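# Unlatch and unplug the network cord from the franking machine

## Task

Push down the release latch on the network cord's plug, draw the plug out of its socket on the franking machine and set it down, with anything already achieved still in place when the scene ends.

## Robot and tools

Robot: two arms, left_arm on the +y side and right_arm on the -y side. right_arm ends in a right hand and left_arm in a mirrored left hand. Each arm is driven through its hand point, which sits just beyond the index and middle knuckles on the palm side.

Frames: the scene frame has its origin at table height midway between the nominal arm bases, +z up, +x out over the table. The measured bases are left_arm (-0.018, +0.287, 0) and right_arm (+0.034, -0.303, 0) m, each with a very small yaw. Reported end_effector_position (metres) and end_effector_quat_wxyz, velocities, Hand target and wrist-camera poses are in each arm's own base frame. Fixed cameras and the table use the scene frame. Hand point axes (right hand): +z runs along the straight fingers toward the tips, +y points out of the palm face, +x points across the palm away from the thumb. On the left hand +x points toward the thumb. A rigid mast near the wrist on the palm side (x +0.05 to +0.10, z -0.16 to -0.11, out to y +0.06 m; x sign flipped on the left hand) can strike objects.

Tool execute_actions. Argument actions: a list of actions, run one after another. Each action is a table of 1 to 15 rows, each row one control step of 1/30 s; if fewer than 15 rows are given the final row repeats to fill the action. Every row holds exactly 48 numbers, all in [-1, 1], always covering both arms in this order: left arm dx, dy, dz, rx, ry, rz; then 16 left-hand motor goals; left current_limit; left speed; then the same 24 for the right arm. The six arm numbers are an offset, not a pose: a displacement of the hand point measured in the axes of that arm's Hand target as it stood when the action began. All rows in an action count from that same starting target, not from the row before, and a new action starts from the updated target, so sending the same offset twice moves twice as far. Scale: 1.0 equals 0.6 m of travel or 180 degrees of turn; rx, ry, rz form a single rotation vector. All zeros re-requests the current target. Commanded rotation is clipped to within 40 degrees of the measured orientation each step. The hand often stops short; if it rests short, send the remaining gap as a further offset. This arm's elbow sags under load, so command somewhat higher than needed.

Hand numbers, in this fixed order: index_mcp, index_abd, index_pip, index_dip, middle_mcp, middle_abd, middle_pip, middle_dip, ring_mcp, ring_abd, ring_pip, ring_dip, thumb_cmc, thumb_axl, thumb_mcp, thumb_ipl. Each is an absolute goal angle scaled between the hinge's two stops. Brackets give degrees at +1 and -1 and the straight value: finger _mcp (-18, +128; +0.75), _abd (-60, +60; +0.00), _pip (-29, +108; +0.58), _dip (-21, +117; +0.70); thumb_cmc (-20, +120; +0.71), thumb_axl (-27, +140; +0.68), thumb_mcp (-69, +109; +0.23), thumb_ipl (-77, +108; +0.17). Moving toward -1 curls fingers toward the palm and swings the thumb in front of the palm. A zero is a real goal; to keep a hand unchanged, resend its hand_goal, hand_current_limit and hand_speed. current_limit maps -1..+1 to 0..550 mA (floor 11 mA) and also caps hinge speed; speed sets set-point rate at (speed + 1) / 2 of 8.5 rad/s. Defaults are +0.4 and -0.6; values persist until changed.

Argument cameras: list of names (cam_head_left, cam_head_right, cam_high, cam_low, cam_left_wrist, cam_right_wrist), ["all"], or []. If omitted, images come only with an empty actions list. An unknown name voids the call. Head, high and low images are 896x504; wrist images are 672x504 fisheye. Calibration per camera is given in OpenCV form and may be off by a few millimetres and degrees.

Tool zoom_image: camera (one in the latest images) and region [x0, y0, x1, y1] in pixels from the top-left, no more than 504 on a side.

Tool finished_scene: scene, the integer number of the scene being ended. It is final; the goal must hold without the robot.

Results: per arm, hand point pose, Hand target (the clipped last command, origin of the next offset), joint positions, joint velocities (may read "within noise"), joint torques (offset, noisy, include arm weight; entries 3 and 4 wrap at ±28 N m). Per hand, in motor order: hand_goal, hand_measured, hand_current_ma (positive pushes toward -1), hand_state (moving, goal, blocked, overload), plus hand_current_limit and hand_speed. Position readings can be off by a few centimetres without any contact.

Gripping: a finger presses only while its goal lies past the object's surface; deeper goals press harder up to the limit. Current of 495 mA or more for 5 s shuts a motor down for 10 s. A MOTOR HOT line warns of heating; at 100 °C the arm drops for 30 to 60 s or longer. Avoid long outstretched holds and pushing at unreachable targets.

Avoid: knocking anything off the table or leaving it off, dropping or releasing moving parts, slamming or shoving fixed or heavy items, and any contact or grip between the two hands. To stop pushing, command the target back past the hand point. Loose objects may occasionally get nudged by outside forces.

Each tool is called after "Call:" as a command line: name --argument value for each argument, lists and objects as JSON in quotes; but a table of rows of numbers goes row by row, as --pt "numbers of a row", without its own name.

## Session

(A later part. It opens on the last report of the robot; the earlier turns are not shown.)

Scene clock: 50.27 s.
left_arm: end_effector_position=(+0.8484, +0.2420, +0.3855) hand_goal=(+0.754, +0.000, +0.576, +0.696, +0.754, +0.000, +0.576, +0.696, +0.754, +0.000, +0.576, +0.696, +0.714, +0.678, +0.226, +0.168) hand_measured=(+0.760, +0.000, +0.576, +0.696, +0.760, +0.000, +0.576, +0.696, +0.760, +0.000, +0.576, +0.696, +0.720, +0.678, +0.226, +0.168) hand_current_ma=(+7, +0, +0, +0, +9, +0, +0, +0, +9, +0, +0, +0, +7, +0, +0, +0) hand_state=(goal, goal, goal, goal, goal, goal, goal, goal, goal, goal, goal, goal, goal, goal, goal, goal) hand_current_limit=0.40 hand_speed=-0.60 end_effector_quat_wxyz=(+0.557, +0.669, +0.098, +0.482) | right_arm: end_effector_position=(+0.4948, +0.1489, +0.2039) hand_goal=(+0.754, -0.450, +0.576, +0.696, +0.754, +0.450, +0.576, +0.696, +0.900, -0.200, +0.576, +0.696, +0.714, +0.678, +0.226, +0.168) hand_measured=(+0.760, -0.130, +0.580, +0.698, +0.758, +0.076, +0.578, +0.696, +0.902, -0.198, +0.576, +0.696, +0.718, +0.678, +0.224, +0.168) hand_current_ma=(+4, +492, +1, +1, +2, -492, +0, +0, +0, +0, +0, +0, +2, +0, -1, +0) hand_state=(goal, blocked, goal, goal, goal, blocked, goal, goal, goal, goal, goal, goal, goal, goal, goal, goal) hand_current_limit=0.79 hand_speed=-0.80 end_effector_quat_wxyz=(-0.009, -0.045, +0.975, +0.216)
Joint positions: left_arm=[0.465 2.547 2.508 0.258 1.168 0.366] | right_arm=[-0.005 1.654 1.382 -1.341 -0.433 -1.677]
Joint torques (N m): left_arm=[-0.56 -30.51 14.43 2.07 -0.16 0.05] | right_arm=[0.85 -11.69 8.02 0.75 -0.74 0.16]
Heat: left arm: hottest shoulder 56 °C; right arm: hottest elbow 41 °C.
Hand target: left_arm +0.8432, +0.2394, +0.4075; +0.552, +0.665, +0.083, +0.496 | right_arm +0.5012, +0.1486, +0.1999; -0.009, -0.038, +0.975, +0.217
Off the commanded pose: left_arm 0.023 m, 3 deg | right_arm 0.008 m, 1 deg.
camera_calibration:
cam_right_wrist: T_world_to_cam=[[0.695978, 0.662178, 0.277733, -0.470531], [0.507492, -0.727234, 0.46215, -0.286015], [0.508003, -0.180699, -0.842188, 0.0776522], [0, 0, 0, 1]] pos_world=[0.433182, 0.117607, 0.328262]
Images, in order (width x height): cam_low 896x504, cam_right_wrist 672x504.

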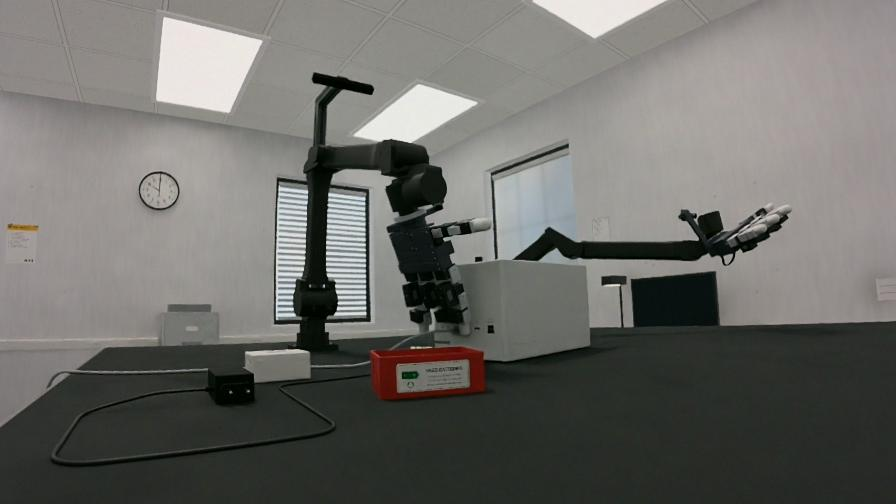

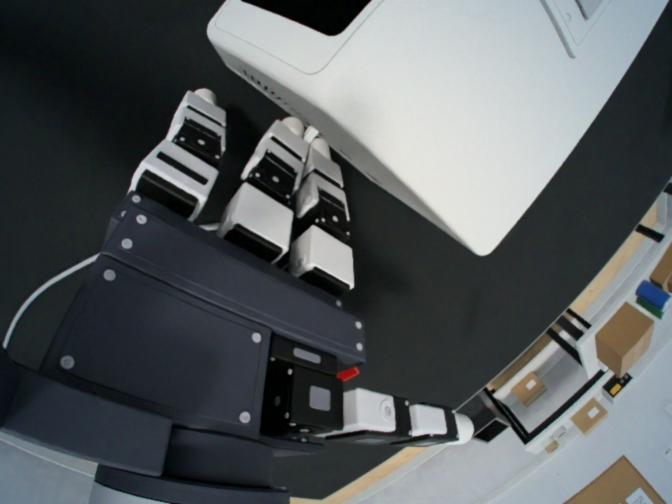

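Call:
execute_actions --actions '[[[0,0,0,0,0,0,0.754,0,0.576,0.696,0.754,0,0.576,0.696,0.754,0,0.576,0.696,0.714,0.678,0.226,0.168,0.4,-0.6,0,-0.025,-0.0117,0,0,0,0.754,-0.45,0.576,0.696,0.754,0.45,0.576,0.696,0.9,-0.2,0.576,0.696,0.714,0.678,0.226,0.168,0.79,-0.8]],[[0,0,0,0,0,0,0.754,0,0.576,0.696,0.754,0,0.576,0.696,0.754,0,0.576,0.696,0.714,0.678,0.226,0.168,0.4,-0.6,0,-0.025,-0.0117,0,0,0,0.754,-0.45,0.576,0.696,0.754,0.45,0.576,0.696,0.9,-0.2,0.576,0.696,0.714,0.678,0.226,0.168,0.79,-0.8]],[[0,0,0,0,0,0,0.754,0,0.576,0.696,0.754,0,0.576,0.696,0.754,0,0.576,0.696,0.714,0.678,0.226,0.168,0.4,-0.6,0,-0.025,-0.0117,0,0,0,0.754,-0.45,0.576,0.696,0.754,0.45,0.576,0.696,0.9,-0.2,0.576,0.696,0.714,0.678,0.226,0.168,0.79,-0.8]]]' --cameras '["cam_right_wrist","cam_low"]'

Call:
zoom_image --camera "cam_right_wrist" --region '[270, 80, 350, 140]'

Call:
zoom_image --camera "cam_low" --region '[430, 300, 490, 345]'

Scene clock: 54.73 s.
left_arm: end_effector_position=(+0.8484, +0.2420, +0.3855) hand_goal=(+0.754, +0.000, +0.576, +0.696, +0.754, +0.000, +0.576, +0.696, +0.754, +0.000, +0.576, +0.696, +0.714, +0.678, +0.226, +0.168) hand_measured=(+0.760, +0.000, +0.576, +0.696, +0.760, +0.000, +0.576, +0.696, +0.760, +0.000, +0.576, +0.696, +0.720, +0.678, +0.226, +0.168) hand_current_ma=(+7, +0, +0, +0, +9, +0, +0, +0, +9, +0, +0, +0, +7, +0, +0, +0) hand_state=(goal, goal, goal, goal, goal, goal, goal, goal, goal, goal, goal, goal, goal, goal, goal, goal) hand_current_limit=0.40 hand_speed=-0.60 end_effector_quat_wxyz=(+0.557, +0.669, +0.098, +0.482) | right_arm: end_effector_position=(+0.4964, +0.0973, +0.1923) hand_goal=(+0.754, -0.450, +0.576, +0.696, +0.754, +0.450, +0.576, +0.696, +0.900, -0.200, +0.576, +0.696, +0.714, +0.678, +0.226, +0.168) hand_measured=(+0.756, -0.130, +0.576, +0.694, +0.752, +0.080, +0.570, +0.692, +0.900, -0.198, +0.576, +0.696, +0.718, +0.678, +0.224, +0.168) hand_current_ma=(+1, +492, +0, +0, -1, -492, -2, -2, +0, +0, +0, +0, +2, +0, -1, +0) hand_state=(goal, blocked, goal, goal, goal, blocked, goal, goal, goal, goal, goal, goal, goal, goal, goal, goal) hand_current_limit=0.79 hand_speed=-0.80 end_effector_quat_wxyz=(-0.017, -0.026, +0.975, +0.218)
Joint positions: left_arm=[0.465 2.547 2.508 0.258 1.168 0.366] | right_arm=[-0.111 1.681 1.382 -1.374 -0.431 -1.757]
Joint torques (N m): left_arm=[-0.5 -30.56 14.43 2.07 -0.15 0.05] | right_arm=[0.67 -11.99 10.1 0.01 -0.58 -0.05]
Heat: left arm: hottest shoulder 57 °C; right arm: hottest elbow 41 °C.
Hand target: left_arm +0.8432, +0.2394, +0.4075; +0.552, +0.665, +0.083, +0.496 | right_arm +0.5052, +0.0992, +0.1999; -0.009, -0.038, +0.975, +0.217
Off the commanded pose: left_arm 0.023 m, 3 deg | right_arm 0.012 m, 2 deg.
camera_calibration:
cam_right_wrist: T_world_to_cam=[[0.724692, 0.637051, 0.262655, -0.443034], [0.494186, -0.746129, 0.446174, -0.307524], [0.48021, -0.193538, -0.855536, 0.0753197], [0, 0, 0, 1]] pos_world=[0.436868, 0.06736, 0.318013]
Images, in order (width x height): cam_low 896x504, cam_right_wrist 672x504.

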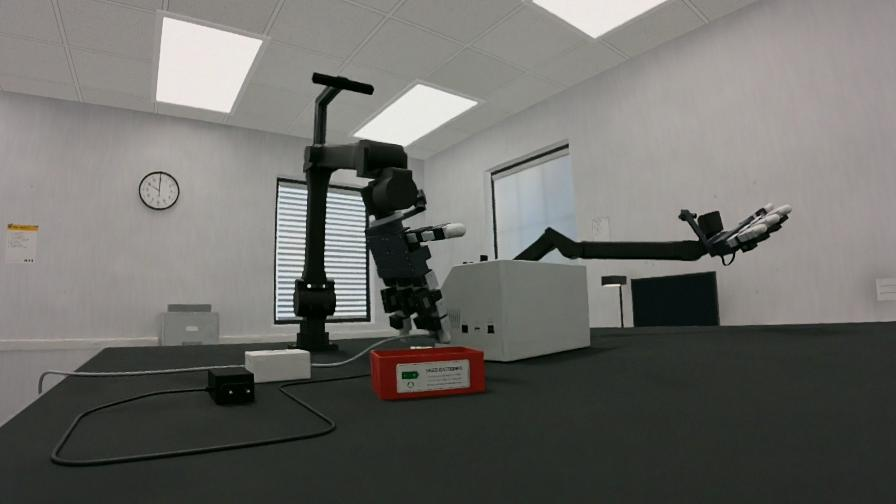

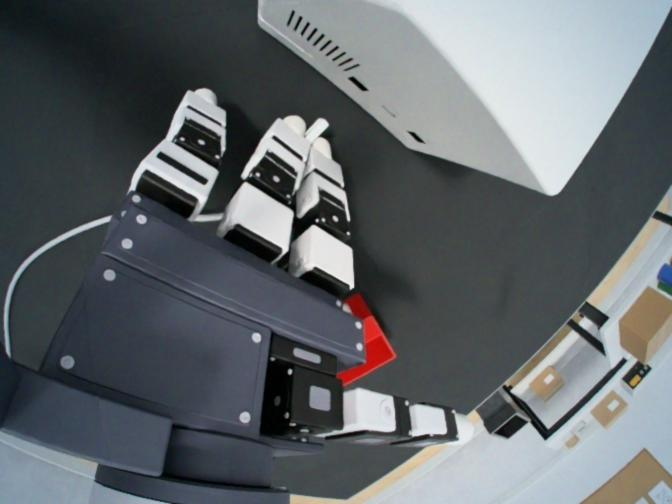

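Scaled by 6.300 from the camera's 672x504 image, which has a finer 960x720 frame.

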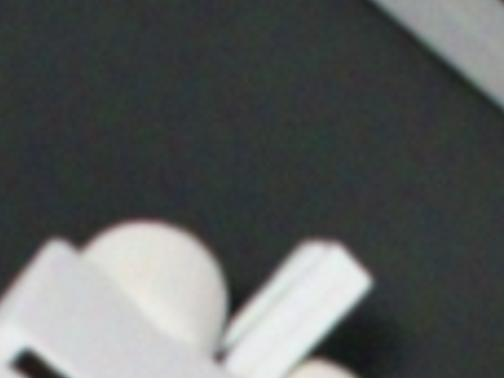

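Scaled by 8.400 from the camera's 896x504 image, which has a finer 1280x720 frame.

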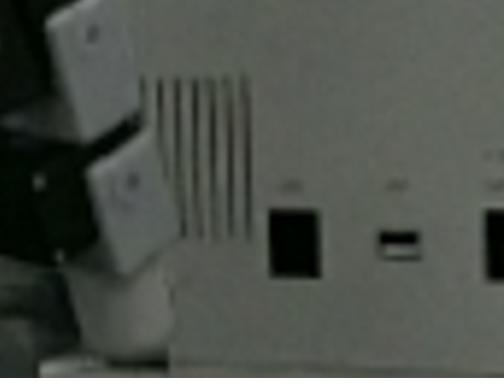

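Call:
execute_actions --actions '[[[0,0,0,0,0,0,0.754,0,0.576,0.696,0.754,0,0.576,0.696,0.754,0,0.576,0.696,0.714,0.678,0.226,0.168,0.4,-0.6,0,-0.0604,-0.0281,0,0,0,0.754,-0.45,0.576,0.696,0.754,0.45,0.576,0.696,0.55,-0.2,0.576,0.696,0.714,0.678,0.226,0.168,0.6,-0.6]],[[0,0,0,0,0,0,0.754,0,0.576,0.696,0.754,0,0.576,0.696,0.754,0,0.576,0.696,0.714,0.678,0.226,0.168,0.4,-0.6,0,-0.0233,0.0499,0,0,0,0.754,-0.45,0.576,0.696,0.754,0.45,0.576,0.696,0.55,-0.2,0.576,0.696,0.714,0.678,0.226,0.168,0.6,-0.6]],[[0,0,0,0,0,0,0.754,0,0.576,0.696,0.754,0,0.576,0.696,0.754,0,0.576,0.696,0.714,0.678,0.226,0.168,0.4,-0.6,0,-0.0085,0.0181,0,0,0,0.754,-0.45,0.576,0.696,0.754,0.45,0.576,0.696,0.55,-0.2,0.576,0.696,0.714,0.678,0.226,0.168,0.6,-0.6]]]' --cameras '["cam_right_wrist","cam_low","cam_head_left"]'

Scene clock: 61.20 s.
left_arm: end_effector_position=(+0.8484, +0.2420, +0.3855) hand_goal=(+0.754, +0.000, +0.576, +0.696, +0.754, +0.000, +0.576, +0.696, +0.754, +0.000, +0.576, +0.696, +0.714, +0.678, +0.226, +0.168) hand_measured=(+0.760, +0.000, +0.576, +0.696, +0.760, +0.000, +0.576, +0.696, +0.760, +0.000, +0.576, +0.696, +0.720, +0.678, +0.226, +0.168) hand_current_ma=(+7, +0, +0, +0, +9, +0, +0, +0, +9, +0, +0, +0, +7, +0, +0, +0) hand_state=(goal, goal, goal, goal, goal, goal, goal, goal, goal, goal, goal, goal, goal, goal, goal, goal) hand_current_limit=0.40 hand_speed=-0.60 end_effector_quat_wxyz=(+0.557, +0.669, +0.098, +0.482) | right_arm: end_effector_position=(+0.5064, +0.0568, +0.1599) hand_goal=(+0.754, -0.450, +0.576, +0.696, +0.754, +0.450, +0.576, +0.696, +0.550, -0.200, +0.576, +0.696, +0.714, +0.678, +0.226, +0.168) hand_measured=(+0.760, -0.130, +0.578, +0.694, +0.752, +0.080, +0.570, +0.692, +0.562, -0.198, +0.576, +0.696, +0.718, +0.678, +0.224, +0.168) hand_current_ma=(+3, +440, +0, +0, -1, -440, -2, -1, +10, +0, +0, +0, +2, +0, -1, +0) hand_state=(goal, blocked, goal, goal, goal, blocked, goal, goal, goal, goal, goal, goal, goal, goal, goal, goal) hand_current_limit=0.60 hand_speed=-0.60 end_effector_quat_wxyz=(-0.009, -0.028, +0.976, +0.217)
Joint positions: left_arm=[0.465 2.547 2.508 0.258 1.168 0.366] | right_arm=[-0.189 1.746 1.379 -1.324 -0.423 -1.843]
Joint torques (N m): left_arm=[-0.56 -30.51 14.43 2.07 -0.15 0.05] | right_arm=[1.32 -12.51 7.46 0.51 -0.61 -0.11]
Heat: left arm: hottest shoulder 58 °C; right arm: hottest elbow 41 °C.
Hand target: left_arm +0.8432, +0.2394, +0.4075; +0.552, +0.665, +0.083, +0.496 | right_arm +0.5082, +0.0593, +0.1548; -0.009, -0.038, +0.975, +0.217
Off the commanded pose: left_arm 0.023 m, 3 deg | right_arm 0.006 m, 1 deg.
camera_calibration:
cam_right_wrist: T_world_to_cam=[[0.719732, 0.638087, 0.273551, -0.415365], [0.487196, -0.744925, 0.45577, -0.326234], [0.494596, -0.19476, -0.84702, 0.0264095], [0, 0, 0, 1]] pos_world=[0.444829, 0.0271629, 0.284681]
Images, in order (width x height): cam_head_left 896x504, cam_low 896x504, cam_right_wrist 672x504.

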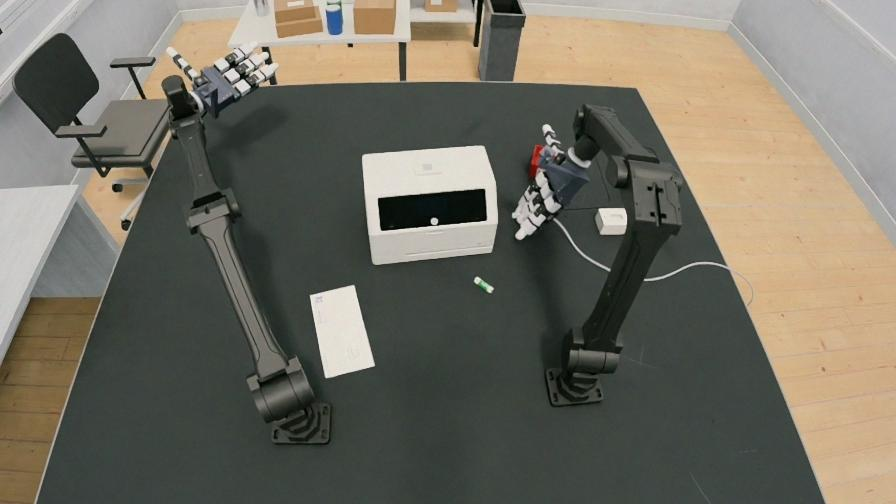

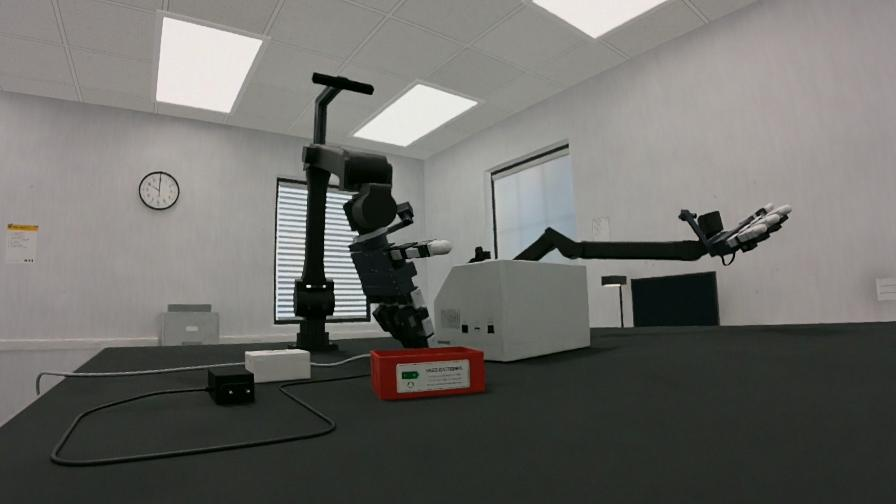

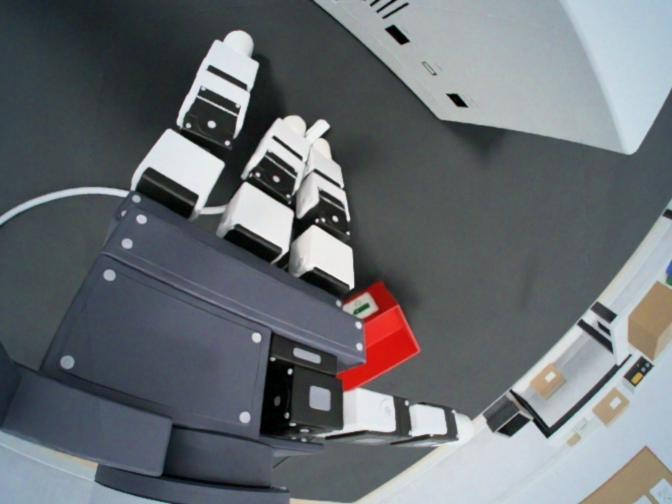

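Call:
execute_actions --actions '[[[0,0,0,0,0,0,0.754,0,0.576,0.696,0.754,0,0.576,0.696,0.754,0,0.576,0.696,0.714,0.678,0.226,0.168,0.4,-0.6,0,-0.003,0.006,0,0,0,0.754,-0.13,0.576,0.696,0.754,0.08,0.576,0.696,0.55,-0.2,0.576,0.696,0.714,0.678,0.226,0.168,0.6,-0.9]],[[0,0,0,0,0,0,0.754,0,0.576,0.696,0.754,0,0.576,0.696,0.754,0,0.576,0.696,0.714,0.678,0.226,0.168,0.4,-0.6,0,0,0,0,0,0,0.754,-0.04,0.576,0.696,0.754,0.0,0.576,0.696,0.55,-0.2,0.576,0.696,0.714,0.678,0.226,0.168,0.4,-0.88]],[[0,0,0,0,0,0,0.754,0,0.576,0.696,0.754,0,0.576,0.696,0.754,0,0.576,0.696,0.714,0.678,0.226,0.168,0.4,-0.6,0,0,0,0,0,0,0.754,0.13,0.576,0.696,0.754,-0.13,0.576,0.696,0.55,-0.2,0.576,0.696,0.714,0.678,0.226,0.168,0.4,-0.8]]]' --cameras '["cam_right_wrist","cam_head_right"]'

Scene clock: 65.10 s.
left_arm: end_effector_position=(+0.8484, +0.2420, +0.3855) hand_goal=(+0.754, +0.000, +0.576, +0.696, +0.754, +0.000, +0.576, +0.696, +0.754, +0.000, +0.576, +0.696, +0.714, +0.678, +0.226, +0.168) hand_measured=(+0.760, +0.000, +0.576, +0.696, +0.760, +0.000, +0.576, +0.696, +0.760, +0.000, +0.576, +0.696, +0.720, +0.678, +0.226, +0.168) hand_current_ma=(+7, +0, +0, +0, +9, +0, +0, +0, +9, +0, +0, +0, +7, +0, +0, +0) hand_state=(goal, goal, goal, goal, goal, goal, goal, goal, goal, goal, goal, goal, goal, goal, goal, goal) hand_current_limit=0.40 hand_speed=-0.60 end_effector_quat_wxyz=(+0.557, +0.669, +0.098, +0.482) | right_arm: end_effector_position=(+0.5068, +0.0568, +0.1570) hand_goal=(+0.754, +0.130, +0.576, +0.696, +0.754, -0.130, +0.576, +0.696, +0.550, -0.200, +0.576, +0.696, +0.714, +0.678, +0.226, +0.168) hand_measured=(+0.760, +0.126, +0.578, +0.696, +0.754, -0.126, +0.574, +0.694, +0.562, -0.198, +0.576, +0.696, +0.718, +0.678, +0.224, +0.168) hand_current_ma=(+3, -1, +0, +0, +0, +1, +0, -1, +10, +0, +0, +0, +2, +0, -1, +0) hand_state=(goal, goal, goal, goal, goal, goal, goal, goal, goal, goal, goal, goal, goal, goal, goal, goal) hand_current_limit=0.40 hand_speed=-0.80 end_effector_quat_wxyz=(-0.008, -0.028, +0.976, +0.217)
Joint positions: left_arm=[0.465 2.547 2.508 0.258 1.168 0.366] | right_arm=[-0.189 1.748 1.374 -1.315 -0.423 -1.843]
Joint torques (N m): left_arm=[-0.5 -30.56 14.45 2.06 -0.15 0.05] | right_arm=[1.32 -12.4 7.36 0.54 -0.61 -0.11]
Heat: left arm: hottest shoulder 59 °C; right arm: hottest elbow 41 °C.
Hand target: left_arm +0.8432, +0.2394, +0.4075; +0.552, +0.665, +0.083, +0.496 | right_arm +0.5083, +0.0592, +0.1506; -0.009, -0.038, +0.975, +0.217
Off the commanded pose: left_arm 0.023 m, 3 deg | right_arm 0.007 m, 1 deg.
camera_calibration:
cam_right_wrist: T_world_to_cam=[[0.719016, 0.638218, 0.275124, -0.414667], [0.486007, -0.744708, 0.457392, -0.324794], [0.496802, -0.19516, -0.845636, 0.0225068], [0, 0, 0, 1]] pos_world=[0.444823, 0.027164, 0.281675]
Images, in order (width x height): cam_head_right 896x504, cam_right_wrist 672x504.

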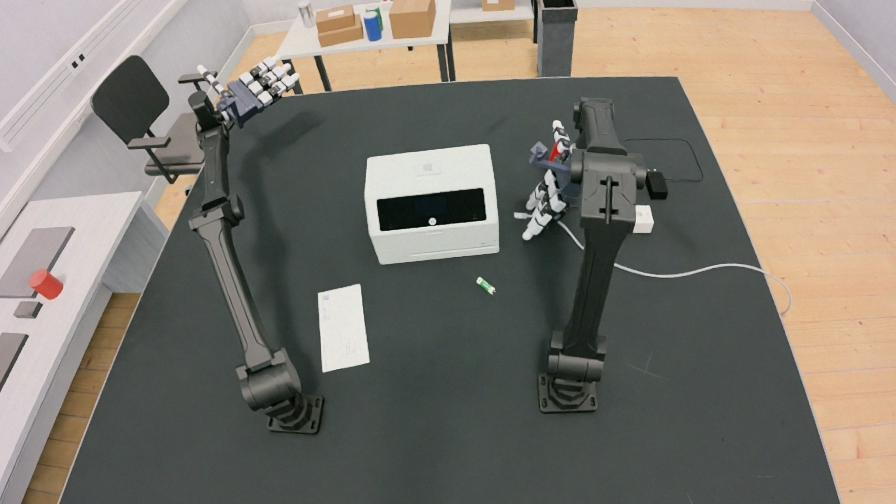

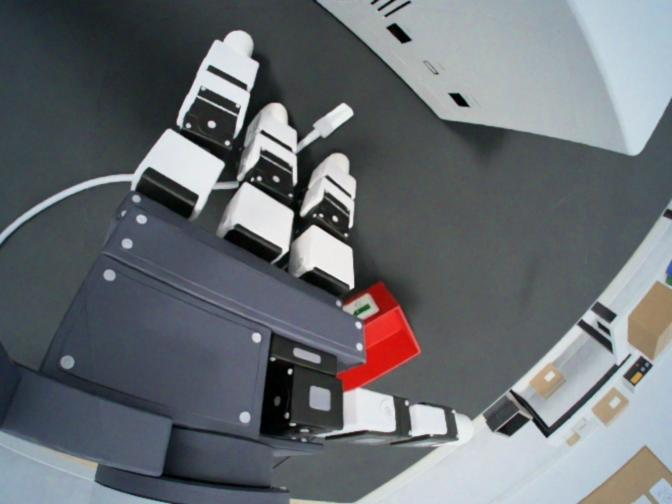

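Released and lying down. Retreat upwards.

Call:
execute_actions --actions '[[[0,0,0,0,0,0,0.754,0,0.576,0.696,0.754,0,0.576,0.696,0.754,0,0.576,0.696,0.714,0.678,0.226,0.168,0.4,-0.6,0,0.01,-0.06,0,0,0,0.754,0.14,0.576,0.696,0.754,-0.12,0.576,0.696,0.55,-0.2,0.576,0.696,0.714,0.678,0.226,0.168,0.4,-0.8]],[[0,0,0,0,0,0,0.754,0,0.576,0.696,0.754,0,0.576,0.696,0.754,0,0.576,0.696,0.714,0.678,0.226,0.168,0.4,-0.6,0,0.02,-0.08,0,0,0,0.754,0.14,0.576,0.696,0.754,-0.12,0.576,0.696,0.55,-0.2,0.576,0.696,0.714,0.678,0.226,0.168,0.4,-0.8]],[[0,0,0,0,0,0,0.754,0,0.576,0.696,0.754,0,0.576,0.696,0.754,0,0.576,0.696,0.714,0.678,0.226,0.168,0.4,-0.6,0,0.02,-0.08,0,0,0,0.754,0.14,0.576,0.696,0.754,-0.12,0.576,0.696,0.55,-0.2,0.576,0.696,0.714,0.678,0.226,0.168,0.4,-0.8]]]' --cameras '["cam_right_wrist","cam_low","cam_head_right","cam_high"]'

Scene clock: 68.87 s.
left_arm: end_effector_position=(+0.8484, +0.2420, +0.3855) hand_goal=(+0.754, +0.000, +0.576, +0.696, +0.754, +0.000, +0.576, +0.696, +0.754, +0.000, +0.576, +0.696, +0.714, +0.678, +0.226, +0.168) hand_measured=(+0.760, +0.000, +0.576, +0.696, +0.760, +0.000, +0.576, +0.696, +0.760, +0.000, +0.576, +0.696, +0.720, +0.678, +0.226, +0.168) hand_current_ma=(+7, +0, +0, +0, +9, +0, +0, +0, +9, +0, +0, +0, +7, +0, +0, +0) hand_state=(goal, goal, goal, goal, goal, goal, goal, goal, goal, goal, goal, goal, goal, goal, goal, goal) hand_current_limit=0.40 hand_speed=-0.60 end_effector_quat_wxyz=(+0.557, +0.669, +0.098, +0.482) | right_arm: end_effector_position=(+0.5037, +0.0353, +0.2565) hand_goal=(+0.754, +0.140, +0.576, +0.696, +0.754, -0.120, +0.576, +0.696, +0.550, -0.200, +0.576, +0.696, +0.714, +0.678, +0.226, +0.168) hand_measured=(+0.760, +0.138, +0.578, +0.696, +0.756, -0.122, +0.574, +0.694, +0.562, -0.198, +0.576, +0.696, +0.718, +0.678, +0.224, +0.168) hand_current_ma=(+3, -1, +0, +0, +0, +0, +0, -1, +10, +0, +0, +0, +2, +0, -1, +0) hand_state=(goal, goal, goal, goal, goal, goal, goal, goal, goal, goal, goal, goal, goal, goal, goal, goal) hand_current_limit=0.40 hand_speed=-0.80 end_effector_quat_wxyz=(-0.039, -0.027, +0.973, +0.225)
Joint positions: left_arm=[0.465 2.547 2.508 0.258 1.168 0.366] | right_arm=[-0.232 1.729 1.61 -1.656 -0.416 -1.9]
Joint torques (N m): left_arm=[-0.5 -30.56 14.46 2.06 -0.15 0.05] | right_arm=[0.56 -14.97 11.3 -0.21 -0.54 -0.11]
Heat: left arm: hottest shoulder 59 °C; right arm: hottest elbow 42 °C.
Hand target: left_arm +0.8432, +0.2394, +0.4075; +0.552, +0.665, +0.083, +0.496 | right_arm +0.5107, +0.0304, +0.2829; -0.009, -0.038, +0.975, +0.217
Off the commanded pose: left_arm 0.023 m, 3 deg | right_arm 0.028 m, 4 deg.
camera_calibration:
cam_right_wrist: T_world_to_cam=[[0.728366, 0.641508, 0.240728, -0.422135], [0.519897, -0.746272, 0.415674, -0.391132], [0.446307, -0.17761, -0.877078, 0.136812], [0, 0, 0, 1]] pos_world=[0.449757, 0.00321115, 0.384198]
Images, in order (width x height): cam_head_right 896x504, cam_high 896x504, cam_low 896x504, cam_right_wrist 672x504.

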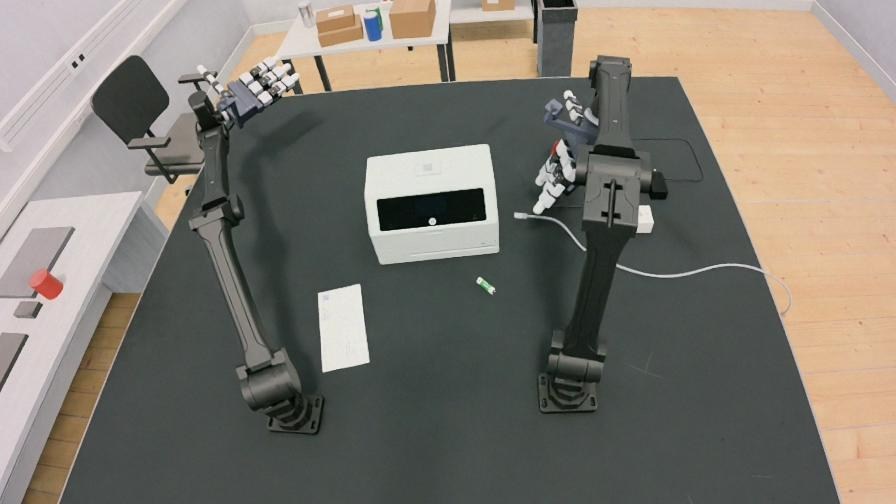

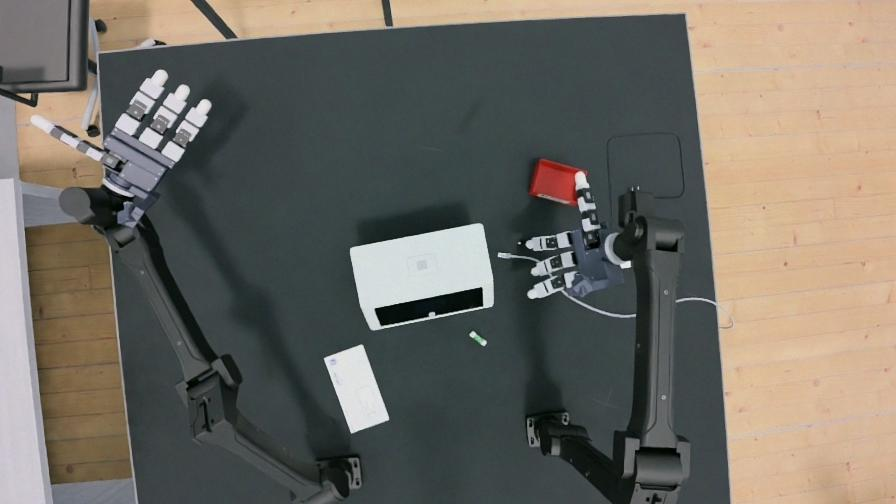

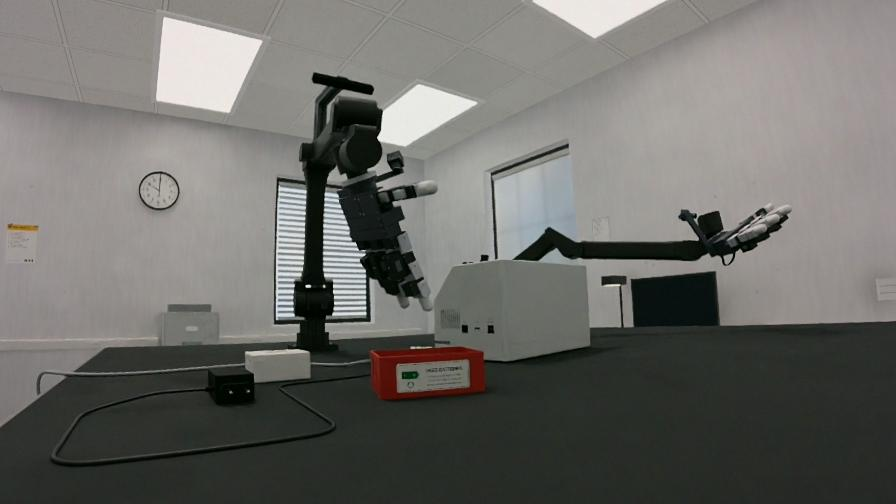

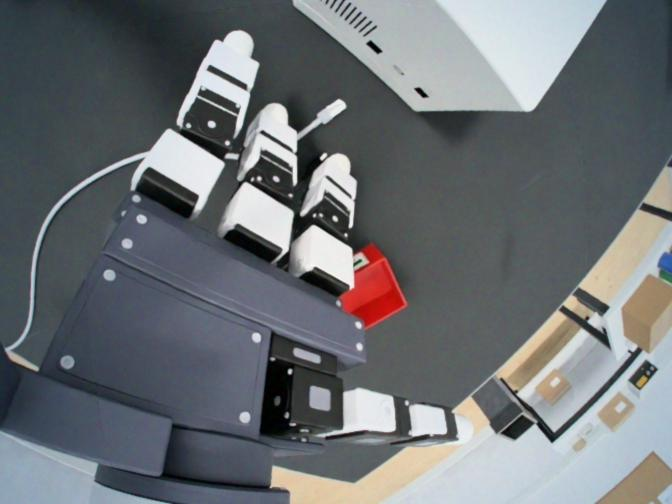

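Call:
finished_scene --scene 2

The scene is finished: the task was done.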